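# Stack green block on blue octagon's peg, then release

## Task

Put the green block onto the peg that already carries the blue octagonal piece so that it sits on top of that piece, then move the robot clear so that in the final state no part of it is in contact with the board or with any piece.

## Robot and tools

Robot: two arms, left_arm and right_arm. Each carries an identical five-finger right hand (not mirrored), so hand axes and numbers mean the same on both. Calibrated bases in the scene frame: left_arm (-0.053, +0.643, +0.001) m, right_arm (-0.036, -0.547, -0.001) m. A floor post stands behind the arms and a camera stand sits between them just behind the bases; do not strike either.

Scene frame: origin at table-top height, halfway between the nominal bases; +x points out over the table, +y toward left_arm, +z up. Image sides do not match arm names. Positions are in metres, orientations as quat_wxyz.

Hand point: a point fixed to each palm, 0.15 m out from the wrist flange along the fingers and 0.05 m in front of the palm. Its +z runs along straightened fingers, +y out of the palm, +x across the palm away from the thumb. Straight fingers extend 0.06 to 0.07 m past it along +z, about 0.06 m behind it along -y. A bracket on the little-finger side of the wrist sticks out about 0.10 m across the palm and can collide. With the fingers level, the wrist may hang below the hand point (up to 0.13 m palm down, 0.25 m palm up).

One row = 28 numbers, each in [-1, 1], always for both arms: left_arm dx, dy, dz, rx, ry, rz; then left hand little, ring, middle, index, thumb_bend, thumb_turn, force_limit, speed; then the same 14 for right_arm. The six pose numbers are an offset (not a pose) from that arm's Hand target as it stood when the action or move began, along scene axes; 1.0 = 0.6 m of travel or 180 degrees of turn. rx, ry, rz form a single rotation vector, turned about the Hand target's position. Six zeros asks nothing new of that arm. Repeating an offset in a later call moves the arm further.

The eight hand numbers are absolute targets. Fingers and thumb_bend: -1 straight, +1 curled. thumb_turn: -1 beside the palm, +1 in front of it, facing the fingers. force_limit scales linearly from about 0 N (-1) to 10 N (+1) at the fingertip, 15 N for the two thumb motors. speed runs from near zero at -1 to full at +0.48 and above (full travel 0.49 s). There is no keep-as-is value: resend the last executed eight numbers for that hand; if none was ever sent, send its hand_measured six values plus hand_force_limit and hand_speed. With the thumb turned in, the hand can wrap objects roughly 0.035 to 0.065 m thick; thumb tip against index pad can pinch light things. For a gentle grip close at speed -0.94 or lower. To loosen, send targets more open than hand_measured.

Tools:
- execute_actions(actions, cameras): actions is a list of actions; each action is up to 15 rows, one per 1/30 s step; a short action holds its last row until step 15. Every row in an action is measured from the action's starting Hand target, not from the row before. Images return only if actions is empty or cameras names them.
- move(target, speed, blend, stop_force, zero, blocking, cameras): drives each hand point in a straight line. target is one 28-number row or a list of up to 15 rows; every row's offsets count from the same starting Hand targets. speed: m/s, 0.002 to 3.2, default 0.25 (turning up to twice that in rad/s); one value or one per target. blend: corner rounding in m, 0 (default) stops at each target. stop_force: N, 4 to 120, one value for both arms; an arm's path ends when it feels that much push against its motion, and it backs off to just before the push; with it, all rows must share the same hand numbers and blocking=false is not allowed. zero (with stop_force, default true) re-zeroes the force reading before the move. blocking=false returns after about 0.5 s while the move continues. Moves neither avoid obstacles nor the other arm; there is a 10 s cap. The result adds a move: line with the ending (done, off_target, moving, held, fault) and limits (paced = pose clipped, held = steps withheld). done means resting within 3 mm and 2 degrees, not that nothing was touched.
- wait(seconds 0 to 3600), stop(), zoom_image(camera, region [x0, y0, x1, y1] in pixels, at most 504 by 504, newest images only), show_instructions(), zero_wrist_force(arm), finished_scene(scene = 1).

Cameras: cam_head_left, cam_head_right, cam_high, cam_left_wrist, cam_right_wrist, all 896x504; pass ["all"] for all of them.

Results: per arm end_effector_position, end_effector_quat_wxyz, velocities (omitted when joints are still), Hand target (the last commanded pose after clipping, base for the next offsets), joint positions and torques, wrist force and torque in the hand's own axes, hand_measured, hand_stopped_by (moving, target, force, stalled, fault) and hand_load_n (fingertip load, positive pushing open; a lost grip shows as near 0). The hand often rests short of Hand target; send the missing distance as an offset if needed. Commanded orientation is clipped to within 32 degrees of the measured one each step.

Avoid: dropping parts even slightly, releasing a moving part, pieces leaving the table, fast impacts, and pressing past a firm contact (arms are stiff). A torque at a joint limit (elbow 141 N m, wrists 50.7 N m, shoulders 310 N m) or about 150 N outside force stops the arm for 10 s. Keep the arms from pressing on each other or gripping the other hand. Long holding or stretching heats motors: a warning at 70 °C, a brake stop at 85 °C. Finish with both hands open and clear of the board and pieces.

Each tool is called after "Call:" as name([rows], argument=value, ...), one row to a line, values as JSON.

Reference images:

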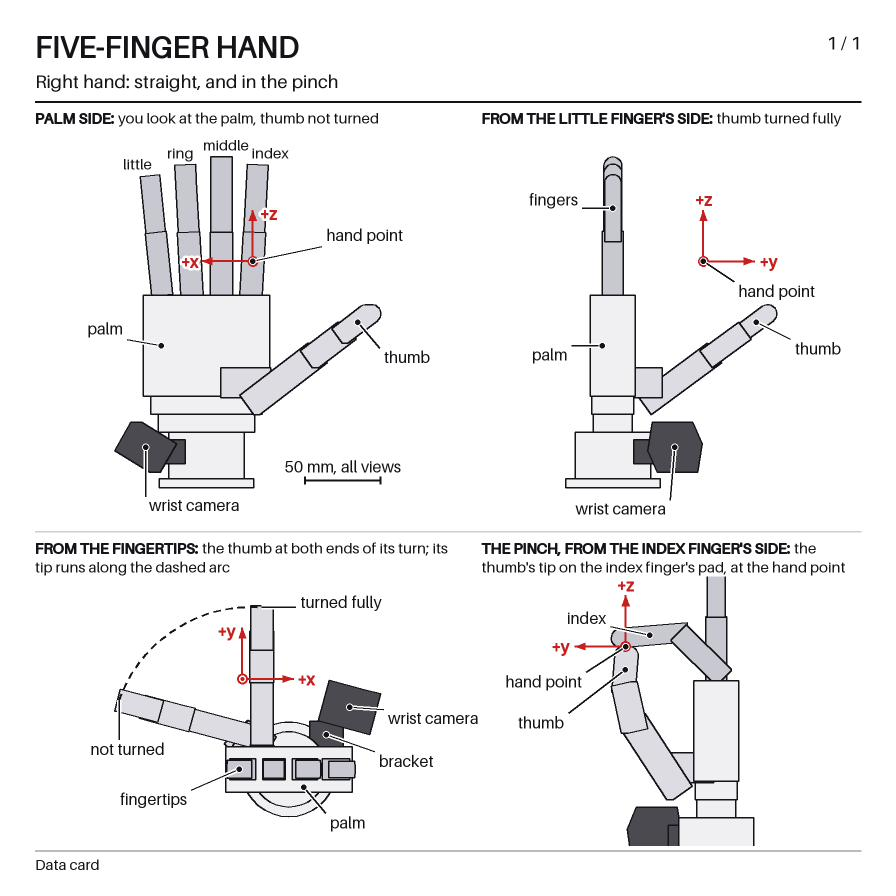

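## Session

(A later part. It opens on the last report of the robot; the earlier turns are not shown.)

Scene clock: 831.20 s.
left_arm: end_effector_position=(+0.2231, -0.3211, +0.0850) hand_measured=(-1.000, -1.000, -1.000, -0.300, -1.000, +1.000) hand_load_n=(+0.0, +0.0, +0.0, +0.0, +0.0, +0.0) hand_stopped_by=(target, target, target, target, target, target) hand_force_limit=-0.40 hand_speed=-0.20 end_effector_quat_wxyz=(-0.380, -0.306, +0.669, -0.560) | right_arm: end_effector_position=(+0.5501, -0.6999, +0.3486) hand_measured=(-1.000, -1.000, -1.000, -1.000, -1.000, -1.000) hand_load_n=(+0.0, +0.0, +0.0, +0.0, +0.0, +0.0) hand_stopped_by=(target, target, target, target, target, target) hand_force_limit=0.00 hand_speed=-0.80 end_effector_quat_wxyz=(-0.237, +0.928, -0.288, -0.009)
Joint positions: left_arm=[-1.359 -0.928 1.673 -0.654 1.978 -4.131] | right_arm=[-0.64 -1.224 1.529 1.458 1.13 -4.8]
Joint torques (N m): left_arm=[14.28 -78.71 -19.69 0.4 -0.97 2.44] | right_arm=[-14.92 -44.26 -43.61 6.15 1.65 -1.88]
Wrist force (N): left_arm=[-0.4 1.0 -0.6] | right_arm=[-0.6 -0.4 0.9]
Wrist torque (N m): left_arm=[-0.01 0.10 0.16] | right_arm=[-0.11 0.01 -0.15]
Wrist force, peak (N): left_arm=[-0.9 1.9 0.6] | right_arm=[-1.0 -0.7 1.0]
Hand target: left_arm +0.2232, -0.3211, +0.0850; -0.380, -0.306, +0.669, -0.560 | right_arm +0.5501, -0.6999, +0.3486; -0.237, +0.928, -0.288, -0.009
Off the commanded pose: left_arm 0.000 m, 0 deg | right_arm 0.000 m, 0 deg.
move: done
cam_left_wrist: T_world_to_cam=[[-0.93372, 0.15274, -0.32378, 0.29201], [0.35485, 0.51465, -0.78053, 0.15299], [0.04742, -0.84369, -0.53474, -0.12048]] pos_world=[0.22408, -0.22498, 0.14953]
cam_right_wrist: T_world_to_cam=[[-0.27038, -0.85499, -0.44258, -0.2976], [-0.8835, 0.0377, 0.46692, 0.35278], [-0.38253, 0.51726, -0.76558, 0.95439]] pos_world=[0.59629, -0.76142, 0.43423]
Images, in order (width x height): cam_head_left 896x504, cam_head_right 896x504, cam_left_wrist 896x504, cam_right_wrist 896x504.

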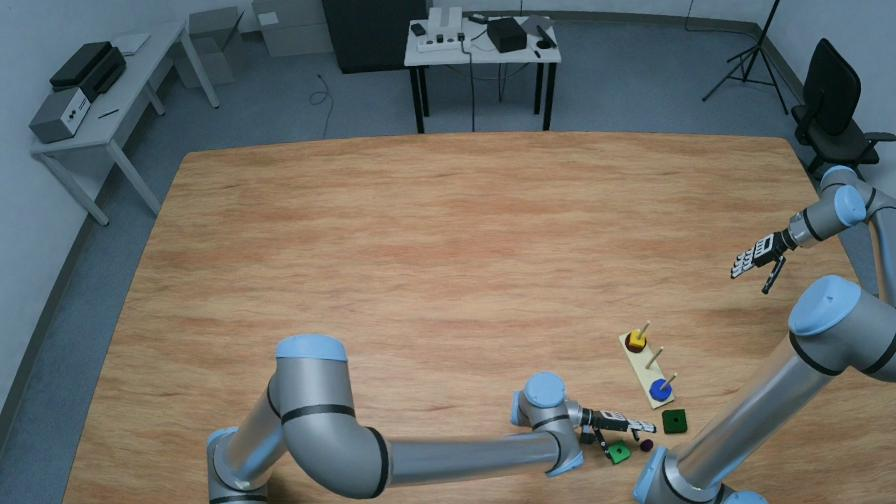

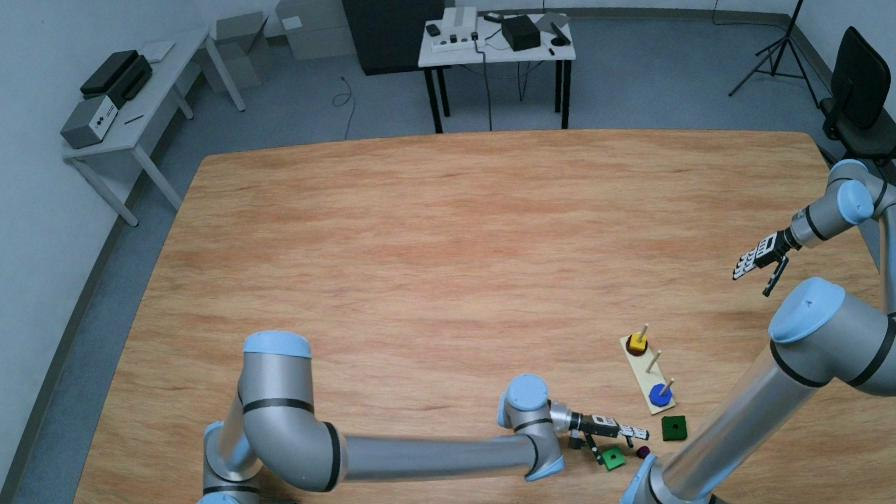

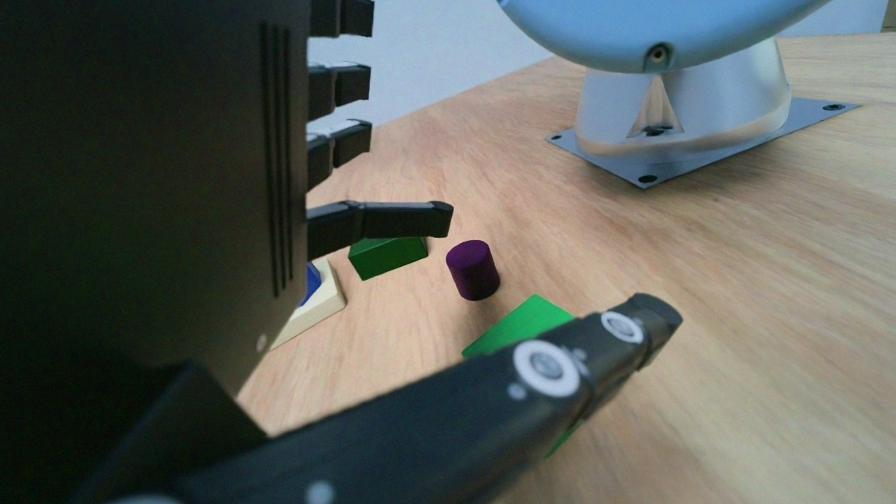

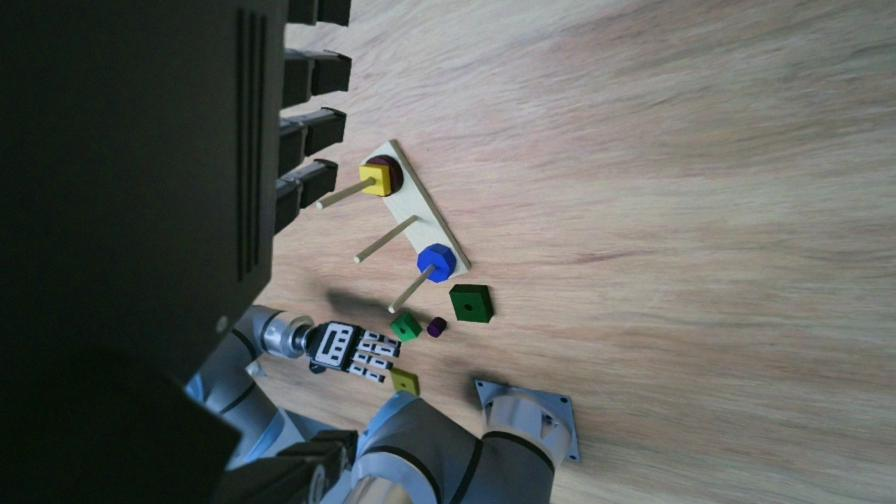

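Call:
move(target=[0,-0.003,-0.0833,0,0,0,-1,-1,-1,-0.3,-1,1,-0.4,-0.2,0,0,0,0,0,0,-1,-1,-1,-1,-1,-1,0,-0.8], speed=0.05, cameras=["cam_left_wrist","cam_head_left","cam_right_wrist","cam_head_right"])

Call:
zoom_image(camera="cam_head_left", region=[570, 400, 670, 475])

Call:
zoom_image(camera="cam_head_right", region=[570, 400, 670, 475])

Scene clock: 935.07 s.
left_arm: end_effector_position=(+0.2231, -0.3229, +0.0349) hand_measured=(-1.000, -1.000, -1.000, -0.300, -1.000, +1.000) hand_load_n=(+0.0, +0.0, +0.0, +0.0, +0.0, +0.0) hand_stopped_by=(target, target, target, target, target, target) hand_force_limit=-0.40 hand_speed=-0.20 end_effector_quat_wxyz=(-0.380, -0.306, +0.669, -0.560) end_effector_velocity=(+0.000, +0.000, +0.004) end_effector_angular_velocity=(+0.000, +0.001, +0.001) | right_arm: end_effector_position=(+0.5501, -0.6999, +0.3486) hand_measured=(-1.000, -1.000, -1.000, -1.000, -1.000, -1.000) hand_load_n=(+0.0, +0.0, +0.0, +0.0, +0.0, +0.0) hand_stopped_by=(target, target, target, target, target, target) hand_force_limit=0.00 hand_speed=-0.80 end_effector_quat_wxyz=(-0.237, +0.928, -0.288, -0.009)
Joint positions: left_arm=[-1.359 -0.868 1.68 -0.721 1.977 -4.131] | right_arm=[-0.64 -1.224 1.529 1.458 1.13 -4.8]
Joint velocities: left_arm=[0 -0.004 -0.001 0.005 -0.001 -0.001] | right_arm=[within noise]
Joint torques (N m): left_arm=[-14.44 -104.78 -24.72 0.48 -1.51 -1.52] | right_arm=[-15.04 -44.4 -43.14 6.39 1.57 -1.42]
Wrist force (N): left_arm=[-0.5 0.6 -0.7] | right_arm=[-0.7 -0.2 1.1]
Wrist torque (N m): left_arm=[-0.06 0.11 0.12] | right_arm=[-0.09 0.03 -0.16]
Wrist force, peak (N): left_arm=[-0.8 1.3 -1.0] | right_arm=[-1.1 -0.6 1.1]
Hand target: left_arm +0.2232, -0.3229, +0.0350; -0.380, -0.306, +0.669, -0.560 | right_arm +0.5501, -0.6999, +0.3486; -0.237, +0.928, -0.288, -0.009
Off the commanded pose: left_arm 0.000 m, 0 deg | right_arm 0.000 m, 0 deg.
move: done
cam_left_wrist: T_world_to_cam=[[-0.93371, 0.15271, -0.32384, 0.27605], [0.35487, 0.51474, -0.78045, 0.11482], [0.04751, -0.84364, -0.53481, -0.14879]] pos_world=[0.22408, -0.22678, 0.09943]
cam_right_wrist: T_world_to_cam=[[-0.27038, -0.85499, -0.44258, -0.2976], [-0.8835, 0.0377, 0.46692, 0.35278], [-0.38253, 0.51726, -0.76558, 0.95439]] pos_world=[0.59629, -0.76142, 0.43423]
Images, in order (width x height): cam_head_left 896x504, cam_head_right 896x504, cam_left_wrist 896x504, cam_right_wrist 896x504.

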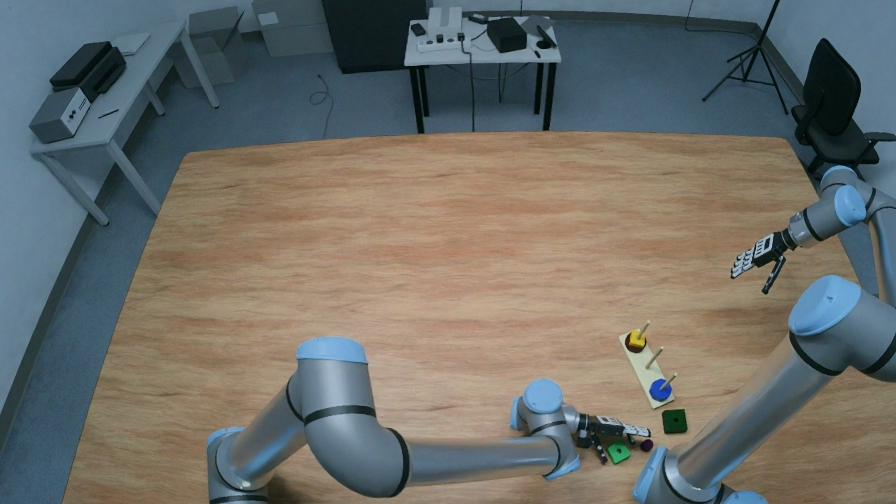

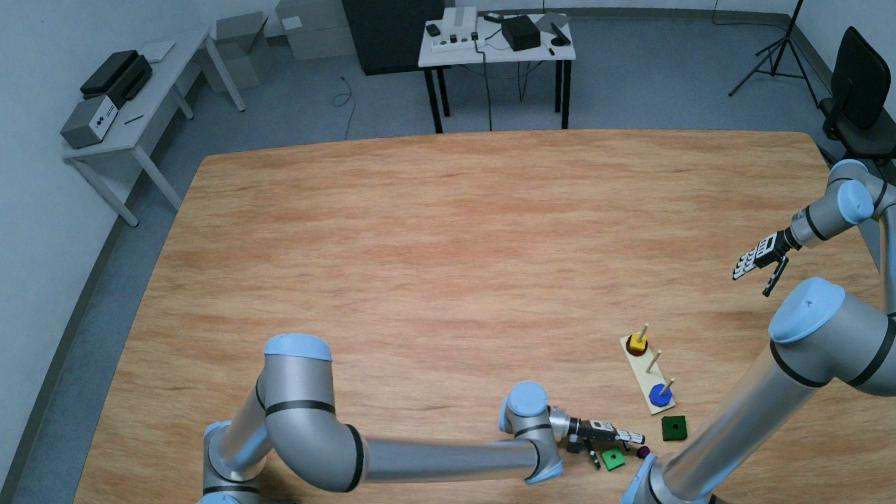

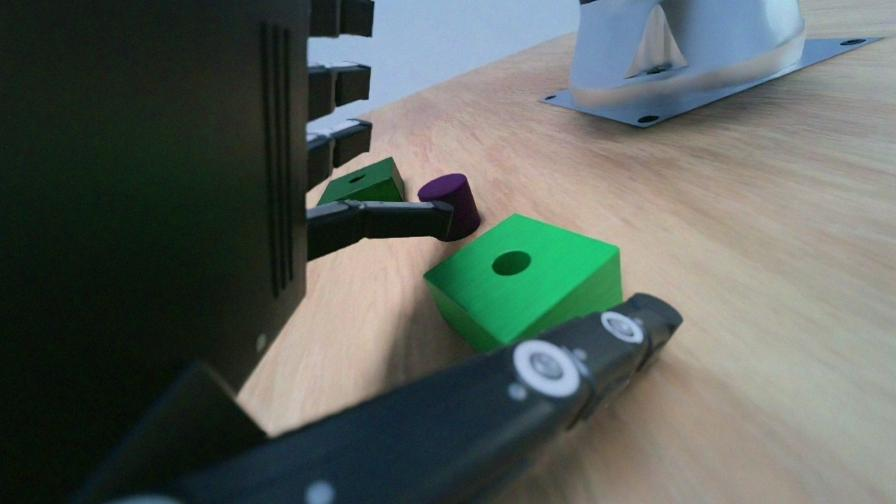

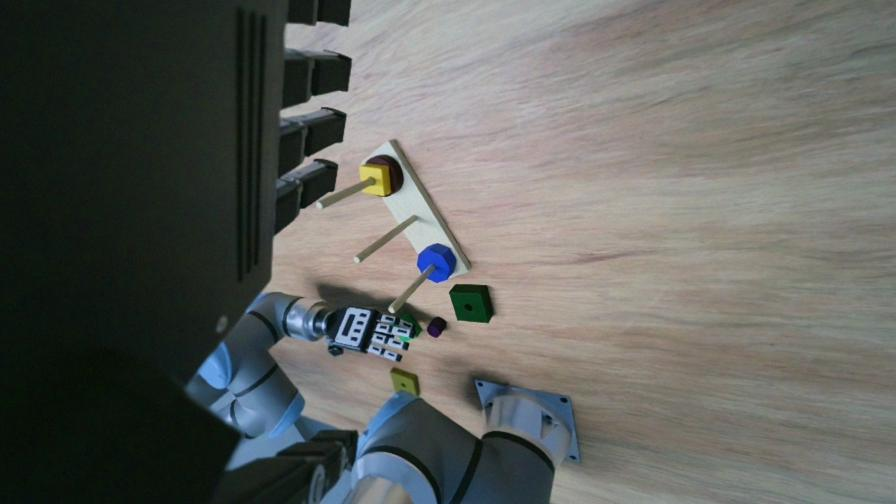

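Scaled by 5.040 from the camera's image (finer frame: 1280x720).

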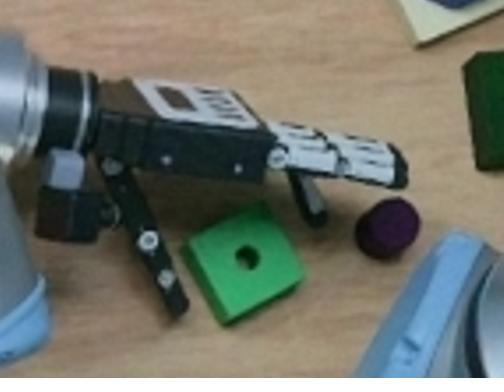

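Scaled by 5.040 from the camera's image (finer frame: 1280x720).

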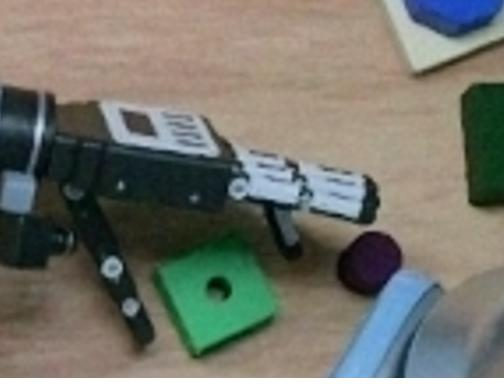

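Call:
zoom_image(camera="cam_head_left", region=[590, 425, 650, 470])

Call:
zoom_image(camera="cam_left_wrist", region=[380, 170, 700, 370])

Scaled by 8.400 from the camera's image (finer frame: 1280x720).

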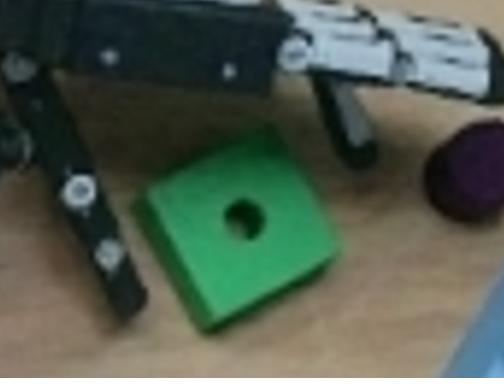

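Scaled by 1.575 from the camera's image (finer frame: 1280x720).

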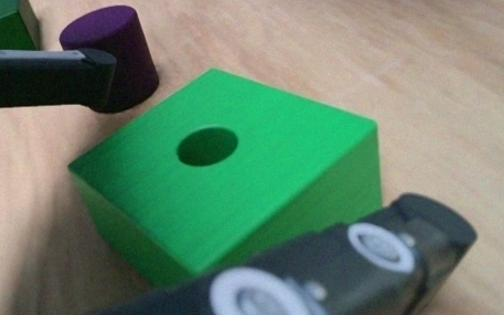

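Call:
move(target=[0,0,0,0,0,0,-1,-1,-1,-0.3,-0.75,1,-0.4,-0.5,0,0,0,0,0,0,-1,-1,-1,-1,-1,-1,0,-0.8], speed=0.05, cameras=["cam_left_wrist","cam_head_left"])

Call:
zoom_image(camera="cam_head_left", region=[590, 425, 650, 470])

Scene clock: 1043.33 s.
left_arm: end_effector_position=(+0.2232, -0.3229, +0.0350) hand_measured=(-1.000, -1.000, -1.000, -0.300, -0.750, +1.000) hand_load_n=(+0.0, +0.0, +0.0, +0.0, +0.0, +0.5) hand_stopped_by=(target, target, target, target, target, target) hand_force_limit=-0.40 hand_speed=-0.50 end_effector_quat_wxyz=(-0.380, -0.306, +0.669, -0.560) | right_arm: end_effector_position=(+0.5501, -0.6999, +0.3486) hand_measured=(-1.000, -1.000, -1.000, -1.000, -1.000, -1.000) hand_load_n=(+0.0, +0.0, +0.0, +0.0, +0.0, +0.0) hand_stopped_by=(target, target, target, target, target, target) hand_force_limit=0.00 hand_speed=-0.80 end_effector_quat_wxyz=(-0.237, +0.928, -0.288, -0.009)
Joint positions: left_arm=[-1.359 -0.868 1.68 -0.721 1.977 -4.131] | right_arm=[-0.64 -1.224 1.529 1.458 1.13 -4.8]
Joint torques (N m): left_arm=[-5.79 -100.56 -46.03 0.59 0.38 -1.61] | right_arm=[-13.76 -46.77 -44.42 6.13 1.03 -1.74]
Wrist force (N): left_arm=[-0.2 0.4 -0.5] | right_arm=[-0.9 -0.3 1.0]
Wrist torque (N m): left_arm=[-0.11 0.06 0.13] | right_arm=[-0.10 0.05 -0.17]
Wrist force, peak (N): left_arm=[-0.3 0.8 -1.5] | right_arm=[-1.1 -0.7 1.2]
Hand target: left_arm +0.2232, -0.3229, +0.0350; -0.380, -0.306, +0.669, -0.560 | right_arm +0.5501, -0.6999, +0.3486; -0.237, +0.928, -0.288, -0.009
Off the commanded pose: left_arm 0.000 m, 0 deg | right_arm 0.000 m, 0 deg.
move: done
cam_left_wrist: T_world_to_cam=[[-0.93371, 0.15279, -0.32379, 0.2761], [0.35487, 0.51471, -0.78047, 0.11489], [0.04741, -0.84364, -0.53481, -0.14872]] pos_world=[0.22408, -0.22678, 0.09953]
Images, in order (width x height): cam_head_left 896x504, cam_left_wrist 896x504.

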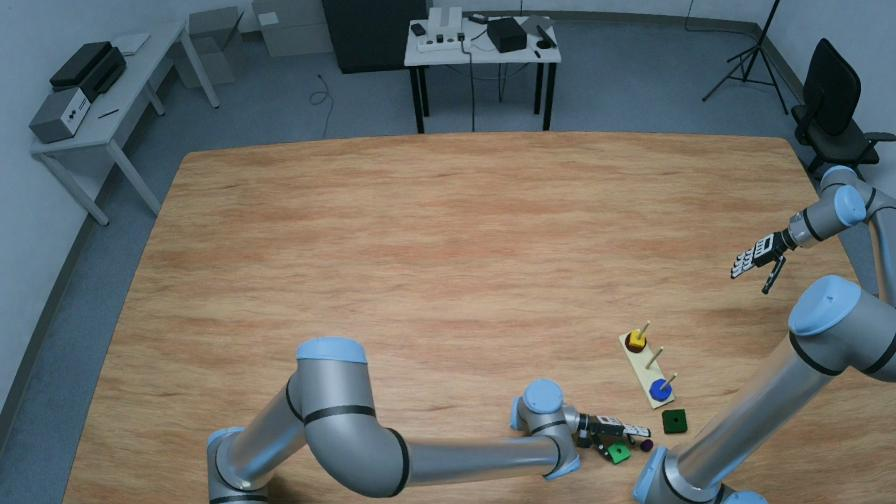

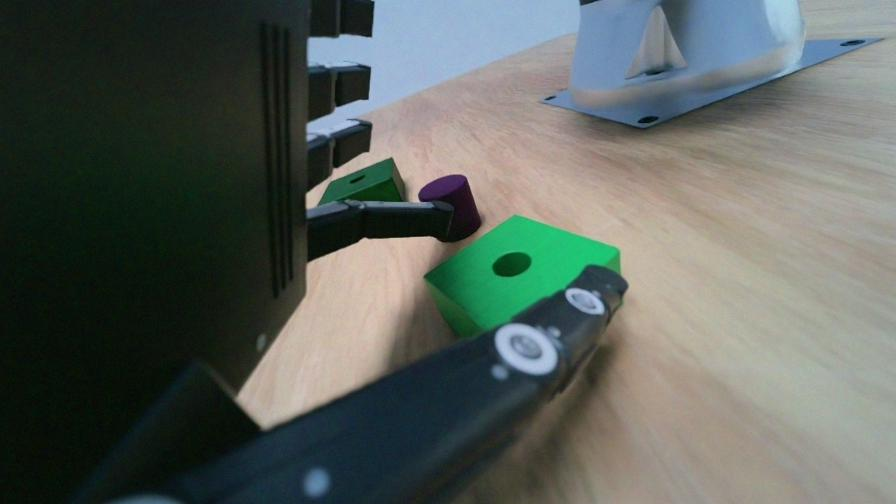

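Scaled by 8.400 from the camera's image (finer frame: 1280x720).

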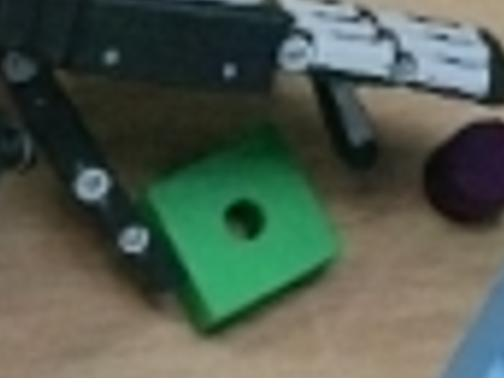

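Call:
move(target=[0.001,0.0058,-0.0375,0,0,0,-1,-1,-1,-0.3,-0.75,1,-0.4,-0.5,0,0,0,0,0,0,-1,-1,-1,-1,-1,-1,0,-0.8], speed=0.006, stop_force=4, cameras=["cam_left_wrist","cam_head_left"])

Call:
zoom_image(camera="cam_head_left", region=[590, 425, 650, 470])

Call:
zoom_image(camera="cam_left_wrist", region=[380, 130, 700, 370])

Scene clock: 1107.00 s.
left_arm: end_effector_position=(+0.2238, -0.3194, +0.0125) hand_measured=(-1.000, -1.000, -1.000, -0.300, -0.750, +1.000) hand_load_n=(+0.0, +0.0, +0.0, +0.0, +0.0, +0.0) hand_stopped_by=(target, target, target, target, target, target) hand_force_limit=-0.40 hand_speed=-0.50 end_effector_quat_wxyz=(-0.380, -0.306, +0.669, -0.560) | right_arm: end_effector_position=(+0.5501, -0.6999, +0.3486) hand_measured=(-1.000, -1.000, -1.000, -1.000, -1.000, -1.000) hand_load_n=(+0.0, +0.0, +0.0, +0.0, +0.0, +0.0) hand_stopped_by=(target, target, target, target, target, target) hand_force_limit=0.00 hand_speed=-0.80 end_effector_quat_wxyz=(-0.237, +0.928, -0.288, -0.009)
Joint positions: left_arm=[-1.357 -0.844 1.69 -0.754 1.979 -4.131] | right_arm=[-0.64 -1.224 1.529 1.458 1.13 -4.8]
Joint torques (N m): left_arm=[11.54 -95.5 -19.41 0.17 1.24 2.5] | right_arm=[-14.79 -46.34 -43.84 5.99 0.99 -1.74]
Wrist force (N): left_arm=[2.3 -0.1 -1.2] | right_arm=[-0.6 -0.6 1.0]
Wrist torque (N m): left_arm=[-0.11 -0.01 0.02] | right_arm=[-0.14 0.01 -0.16]
Wrist force, peak (N): left_arm=[2.3 -0.4 -2.0] | right_arm=[-1.1 -0.9 1.3]
Hand target: left_arm +0.2238, -0.3194, +0.0125; -0.380, -0.306, +0.669, -0.560 | right_arm +0.5501, -0.6999, +0.3486; -0.237, +0.928, -0.288, -0.009
Off the commanded pose: left_arm 0.000 m, 0 deg | right_arm 0.000 m, 0 deg.
move: done
cam_left_wrist: T_world_to_cam=[[-0.93371, 0.15279, -0.32379, 0.26884], [0.35487, 0.51471, -0.78047, 0.09531], [0.04741, -0.84364, -0.53481, -0.15783]] pos_world=[0.22468, -0.22328, 0.07703]
Images, in order (width x height): cam_head_left 896x504, cam_left_wrist 896x504.

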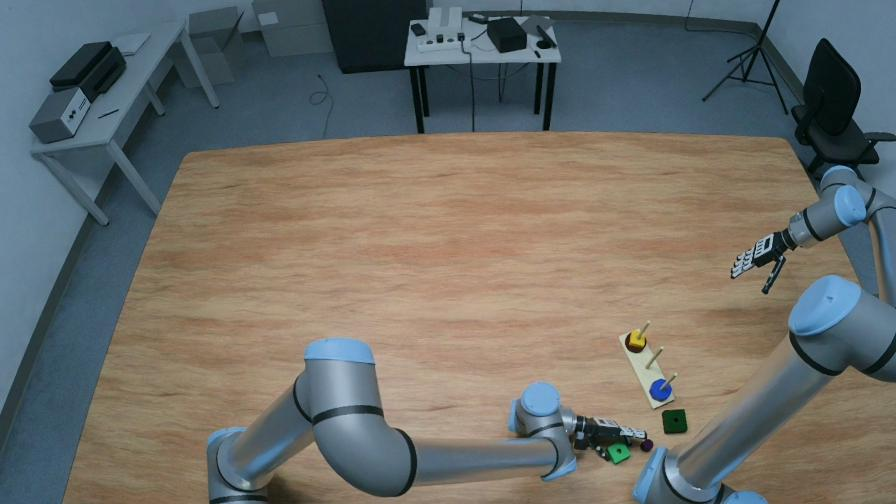

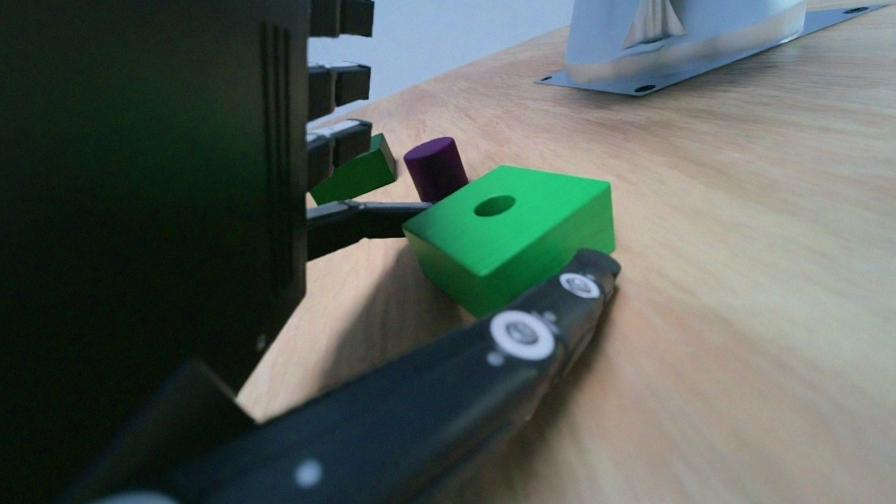

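Scaled by 8.400 from the camera's image (finer frame: 1280x720).

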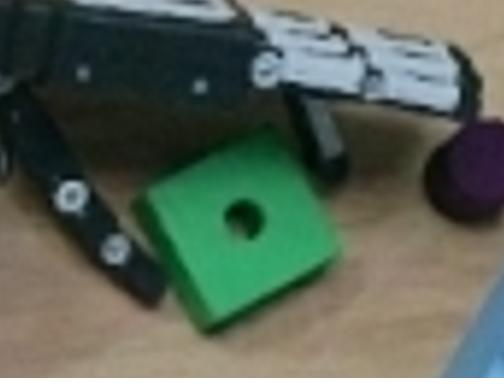

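Scaled by 1.575 from the camera's image (finer frame: 1280x720).

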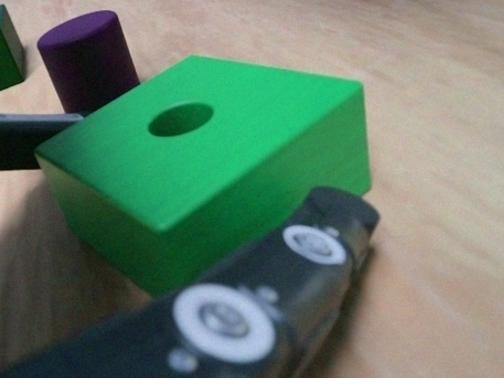

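Call:
move(target=[0.0045,0.002,0.005,0,0,0,-1,-1,-1,-0.3,-0.75,1,-0.4,-0.5,0,0,0,0,0,0,-1,-1,-1,-1,-1,-1,0,-0.8], speed=0.02)

Call:
move(target=[0,0,0,0,0,0,-1,-1,-1,-0.15,-0.67,1,-0.6,-0.85,0,0,0,0,0,0,-1,-1,-1,-1,-1,-1,0,-0.8], speed=0.02, cameras=["cam_left_wrist","cam_head_left"])

Call:
zoom_image(camera="cam_head_left", region=[590, 425, 650, 470])

Call:
zoom_image(camera="cam_left_wrist", region=[380, 130, 700, 370])

Scene clock: 1129.77 s.
left_arm: end_effector_position=(+0.2266, -0.3182, +0.0156) hand_measured=(-1.000, -1.000, -1.000, -0.300, -0.750, +1.000) hand_load_n=(+0.0, +0.0, +0.0, +0.0, +0.0, +0.0) hand_stopped_by=(target, target, target, target, target, target) hand_force_limit=-0.40 hand_speed=-0.50 end_effector_quat_wxyz=(-0.380, -0.306, +0.669, -0.560) | right_arm: end_effector_position=(+0.5501, -0.6999, +0.3486) hand_measured=(-1.000, -1.000, -1.000, -1.000, -1.000, -1.000) hand_load_n=(+0.0, +0.0, +0.0, +0.0, +0.0, +0.0) hand_stopped_by=(target, target, target, target, target, target) hand_force_limit=0.00 hand_speed=-0.80 end_effector_quat_wxyz=(-0.237, +0.928, -0.288, -0.009)
Joint positions: left_arm=[-1.353 -0.848 1.689 -0.75 1.983 -4.131] | right_arm=[-0.64 -1.224 1.529 1.458 1.13 -4.8]
Joint torques (N m): left_arm=[-14.09 -81.53 -43.84 -2.67 -0.75 2] | right_arm=[-14.7 -45.45 -43.47 6.19 1.4 -1.61]
Wrist force (N): left_arm=[0.1 0.4 -1.0] | right_arm=[-0.8 -0.5 1.0]
Wrist torque (N m): left_arm=[-0.07 0.05 -0.01] | right_arm=[-0.13 0.04 -0.17]
Wrist force, peak (N): left_arm=[2.9 -0.3 -1.5] | right_arm=[-0.9 -0.5 1.5]
Hand target: left_arm +0.2265, -0.3182, +0.0155; -0.380, -0.306, +0.669, -0.560 | right_arm +0.5501, -0.6999, +0.3486; -0.237, +0.928, -0.288, -0.009
Off the commanded pose: left_arm 0.000 m, 0 deg | right_arm 0.000 m, 0 deg.
move: done

Scene clock: 1130.40 s.
left_arm: end_effector_position=(+0.2265, -0.3182, +0.0155) hand_measured=(-1.000, -1.000, -1.000, -0.150, -0.670, +1.000) hand_load_n=(+0.0, +0.0, +0.0, +1.5, +2.0, -0.5) hand_stopped_by=(target, target, target, target, target, target) hand_force_limit=-0.60 hand_speed=-0.85 end_effector_quat_wxyz=(-0.380, -0.306, +0.669, -0.560) | right_arm: end_effector_position=(+0.5501, -0.6999, +0.3486) hand_measured=(-1.000, -1.000, -1.000, -1.000, -1.000, -1.000) hand_load_n=(+0.0, +0.0, +0.0, +0.0, +0.0, +0.0) hand_stopped_by=(target, target, target, target, target, target) hand_force_limit=0.00 hand_speed=-0.80 end_effector_quat_wxyz=(-0.237, +0.928, -0.288, -0.009)
Joint positions: left_arm=[-1.354 -0.848 1.689 -0.75 1.983 -4.131] | right_arm=[-0.64 -1.224 1.529 1.458 1.13 -4.8]
Joint torques (N m): left_arm=[-18.07 -81.37 -44.89 -3.18 -1.45 0.52] | right_arm=[-16.24 -45.42 -42.81 6.18 1.28 -1.66]
Wrist force (N): left_arm=[-0.3 -0.2 -1.1] | right_arm=[-0.7 -0.6 1.0]
Wrist torque (N m): left_arm=[-0.11 0.11 -0.04] | right_arm=[-0.15 0.02 -0.17]
Wrist force, peak (N): left_arm=[-0.4 0.5 -1.1] | right_arm=[-0.7 -0.6 1.4]
Hand target: left_arm +0.2265, -0.3182, +0.0155; -0.380, -0.306, +0.669, -0.560 | right_arm +0.5501, -0.6999, +0.3486; -0.237, +0.928, -0.288, -0.009
Off the commanded pose: left_arm 0.000 m, 0 deg | right_arm 0.000 m, 0 deg.
move: done
cam_left_wrist: T_world_to_cam=[[-0.93371, 0.15271, -0.32384, 0.27214], [0.35487, 0.51474, -0.78045, 0.09608], [0.04751, -0.84364, -0.53481, -0.15536]] pos_world=[0.22738, -0.22208, 0.08003]
Images, in order (width x height): cam_head_left 896x504, cam_left_wrist 896x504.

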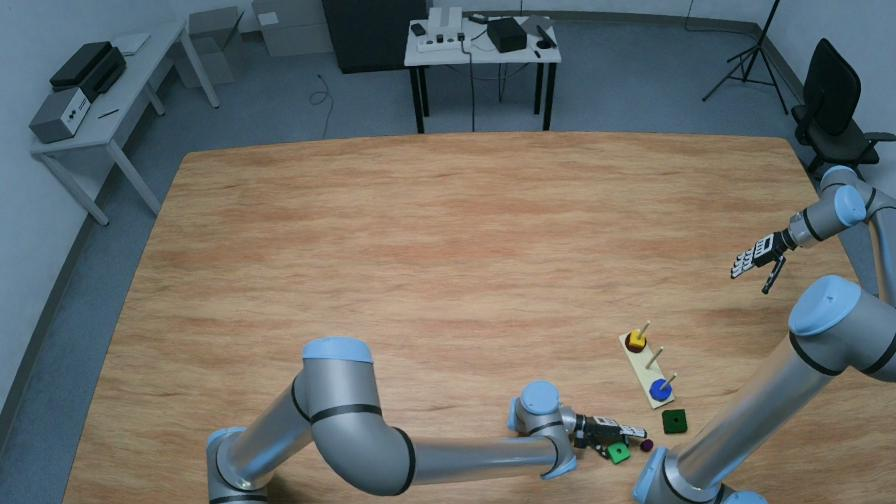

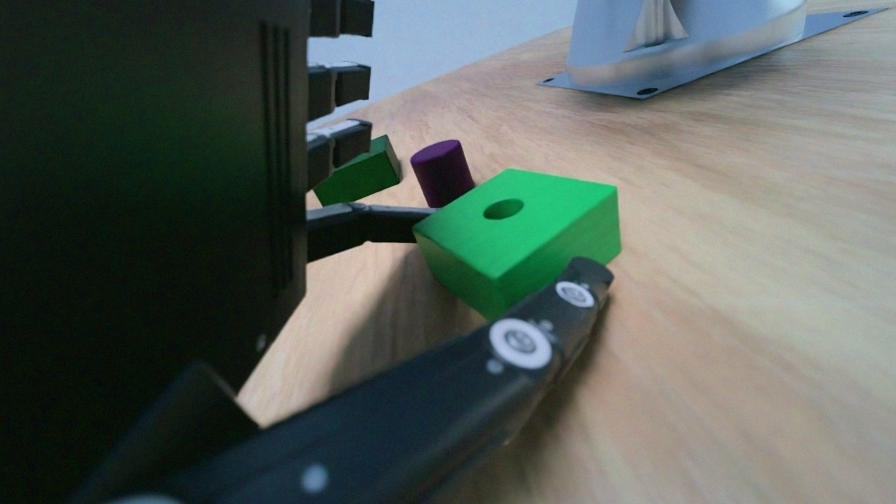

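Scaled by 8.400 from the camera's image (finer frame: 1280x720).

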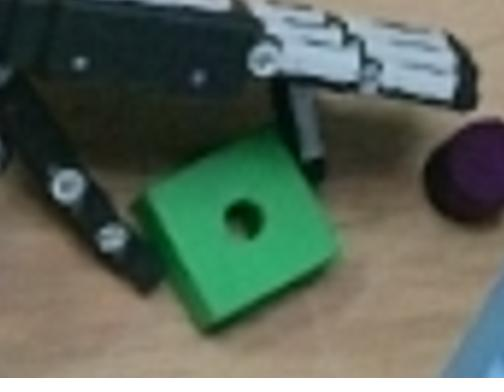

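Scaled by 1.575 from the camera's image (finer frame: 1280x720).

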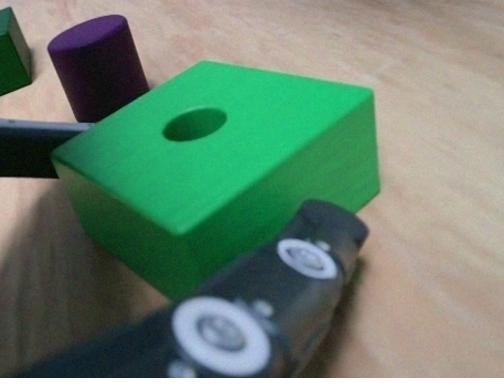

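Call:
move(target=[0,0,0,0,0,0,-1,-1,-1,0.2,-0.67,1,-0.55,-0.92,0,0,0,0,0,0,-1,-1,-1,-1,-1,-1,0,-0.8], speed=0.02, cameras=["cam_left_wrist","cam_head_left"])

Call:
zoom_image(camera="cam_head_left", region=[590, 425, 650, 470])

Call:
zoom_image(camera="cam_left_wrist", region=[380, 130, 700, 370])

Scene clock: 1141.47 s.
left_arm: end_effector_position=(+0.2265, -0.3182, +0.0155) hand_measured=(-1.000, -1.000, -1.000, -0.136, -0.672, +1.000) hand_load_n=(+0.0, +0.0, +0.0, +2.5, +3.0, +0.0) hand_stopped_by=(target, target, target, force, target, target) hand_force_limit=-0.55 hand_speed=-0.92 end_effector_quat_wxyz=(-0.380, -0.306, +0.669, -0.560) | right_arm: end_effector_position=(+0.5501, -0.6999, +0.3486) hand_measured=(-1.000, -1.000, -1.000, -1.000, -1.000, -1.000) hand_load_n=(+0.0, +0.0, +0.0, +0.0, +0.0, +0.0) hand_stopped_by=(target, target, target, target, target, target) hand_force_limit=0.00 hand_speed=-0.80 end_effector_quat_wxyz=(-0.237, +0.928, -0.288, -0.009)
Joint positions: left_arm=[-1.354 -0.848 1.689 -0.75 1.983 -4.131] | right_arm=[-0.64 -1.224 1.529 1.458 1.13 -4.8]
Joint torques (N m): left_arm=[-15.96 -81.25 -44.37 -2.99 -1.61 -1.3] | right_arm=[-15.43 -44.89 -43.51 6.34 1.08 -1.67]
Wrist force (N): left_arm=[-0.2 0.2 -0.5] | right_arm=[-0.5 -0.6 1.1]
Wrist torque (N m): left_arm=[-0.08 0.12 -0.03] | right_arm=[-0.15 0.00 -0.15]
Wrist force, peak (N): left_arm=[-0.2 0.2 -1.5] | right_arm=[-1.1 -0.7 1.2]
Hand target: left_arm +0.2265, -0.3182, +0.0155; -0.380, -0.306, +0.669, -0.560 | right_arm +0.5501, -0.6999, +0.3486; -0.237, +0.928, -0.288, -0.009
Off the commanded pose: left_arm 0.000 m, 0 deg | right_arm 0.000 m, 0 deg.
move: done
cam_left_wrist: T_world_to_cam=[[-0.93371, 0.15279, -0.32379, 0.27215], [0.35487, 0.51471, -0.78047, 0.09608], [0.04741, -0.84364, -0.53481, -0.15534]] pos_world=[0.22738, -0.22208, 0.08003]
Images, in order (width x height): cam_head_left 896x504, cam_left_wrist 896x504.

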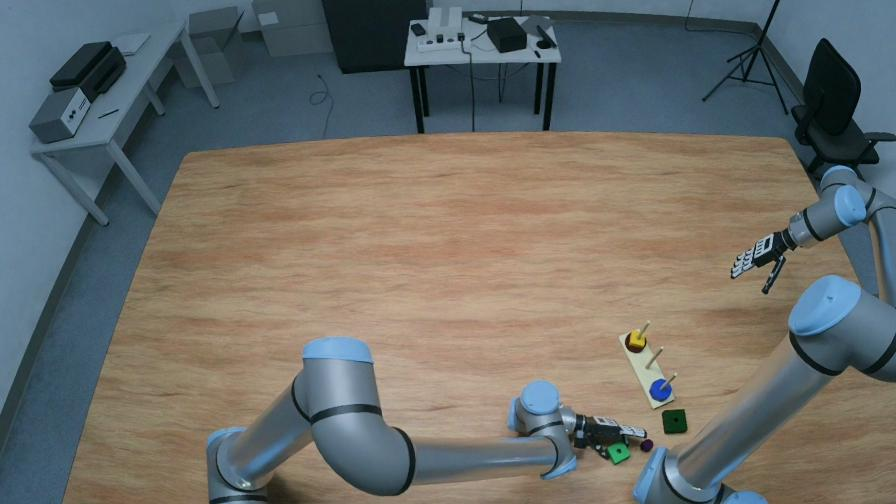

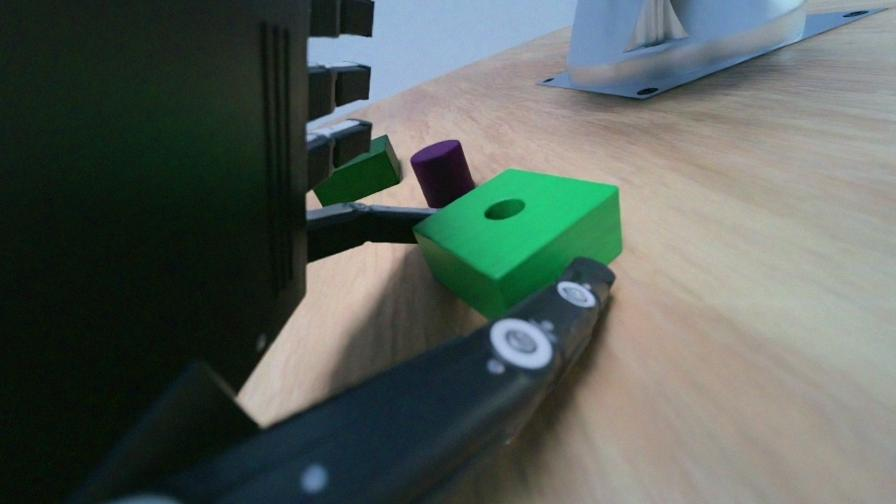

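Scaled by 8.400 from the camera's image (finer frame: 1280x720).

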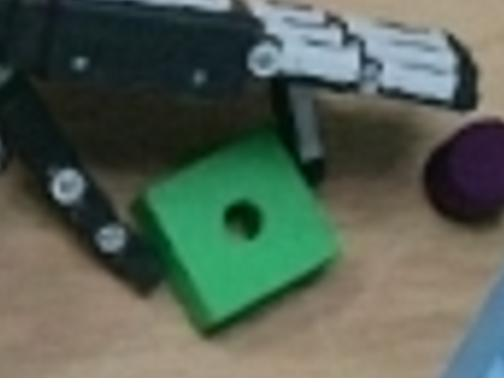

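Scaled by 1.575 from the camera's image (finer frame: 1280x720).

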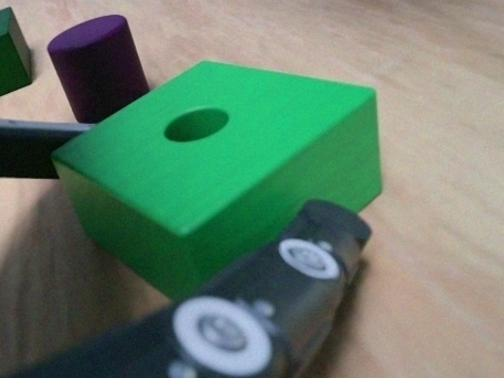

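Call:
move(target=[0,0,0.08,0,0,0,-1,-1,-1,0.2,-0.67,1,-0.55,-0.92,0,0,0,0,0,0,-1,-1,-1,-1,-1,-1,0,-0.8], speed=0.03, cameras=["cam_left_wrist","cam_head_left"])

Call:
zoom_image(camera="cam_head_left", region=[590, 425, 650, 470])

Call:
zoom_image(camera="cam_left_wrist", region=[380, 130, 700, 370])

Scene clock: 1151.70 s.
left_arm: end_effector_position=(+0.2265, -0.3183, +0.0637) hand_measured=(-1.000, -1.000, -1.000, -0.136, -0.672, +1.000) hand_load_n=(+0.0, +0.0, +0.0, +1.5, +2.5, +0.0) hand_stopped_by=(target, target, target, force, target, target) hand_force_limit=-0.55 hand_speed=-0.92 end_effector_quat_wxyz=(-0.380, -0.306, +0.669, -0.560) | right_arm: end_effector_position=(+0.5501, -0.6999, +0.3486) hand_measured=(-1.000, -1.000, -1.000, -1.000, -1.000, -1.000) hand_load_n=(+0.0, +0.0, +0.0, +0.0, +0.0, +0.0) hand_stopped_by=(target, target, target, target, target, target) hand_force_limit=0.00 hand_speed=-0.80 end_effector_quat_wxyz=(-0.237, +0.928, -0.288, -0.009)
Joint positions: left_arm=[-1.354 -0.905 1.681 -0.685 1.983 -4.131] | right_arm=[-0.64 -1.224 1.529 1.458 1.13 -4.8]
Joint torques (N m): left_arm=[-13.75 -80.73 -40.58 -3.4 -1.42 -1.23] | right_arm=[-14.06 -43.99 -42.85 6.37 0.82 -1.64]
Wrist force (N): left_arm=[-0.7 0.9 -0.8] | right_arm=[-0.9 -0.5 1.2]
Wrist torque (N m): left_arm=[-0.04 0.08 0.01] | right_arm=[-0.14 0.05 -0.17]
Wrist force, peak (N): left_arm=[-0.6 1.0 -1.3] | right_arm=[-1.0 -0.7 1.3]
Hand target: left_arm +0.2265, -0.3182, +0.0635; -0.380, -0.306, +0.669, -0.560 | right_arm +0.5501, -0.6999, +0.3486; -0.237, +0.928, -0.288, -0.009
Off the commanded pose: left_arm 0.000 m, 0 deg | right_arm 0.000 m, 0 deg.
move: done
cam_left_wrist: T_world_to_cam=[[-0.93372, 0.15274, -0.32378, 0.28776], [0.35485, 0.51465, -0.78053, 0.13375], [0.04742, -0.84369, -0.53474, -0.12966]] pos_world=[0.22738, -0.22218, 0.12823]
Images, in order (width x height): cam_head_left 896x504, cam_left_wrist 896x504.

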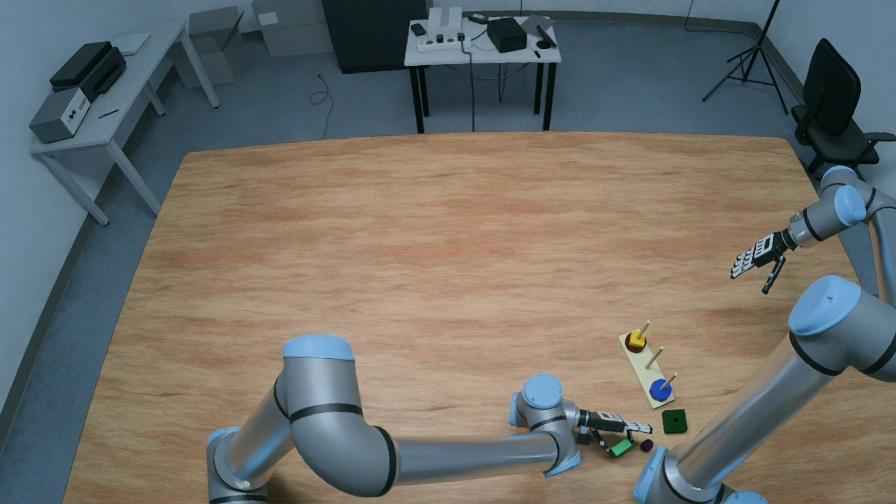

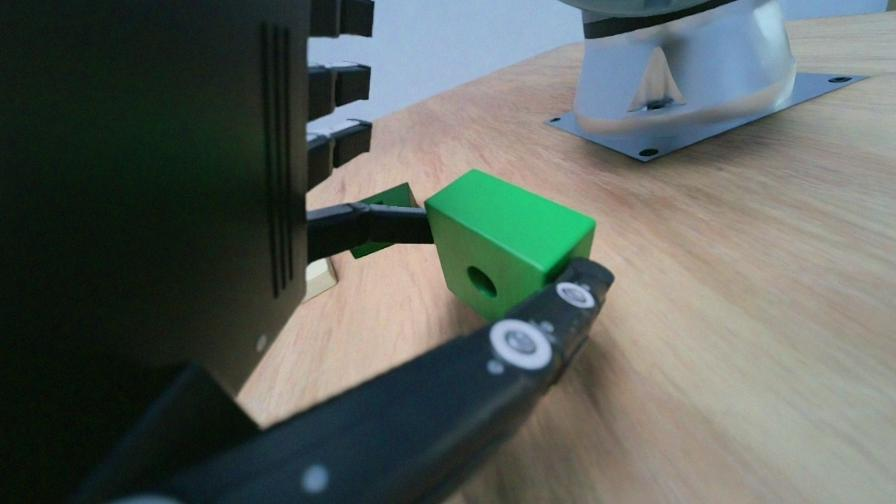

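Scaled by 8.400 from the camera's image (finer frame: 1280x720).

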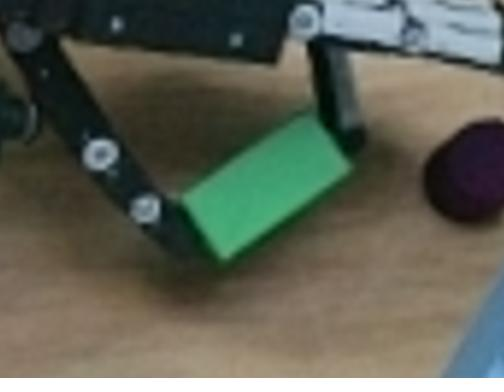

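Scaled by 1.575 from the camera's image (finer frame: 1280x720).

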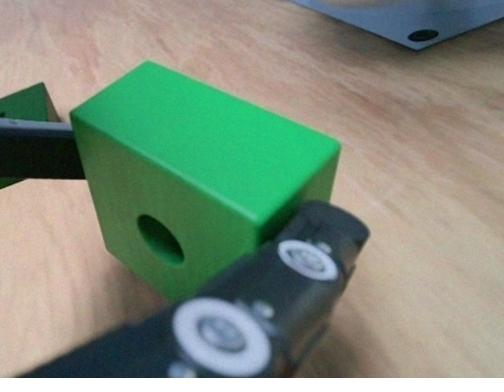

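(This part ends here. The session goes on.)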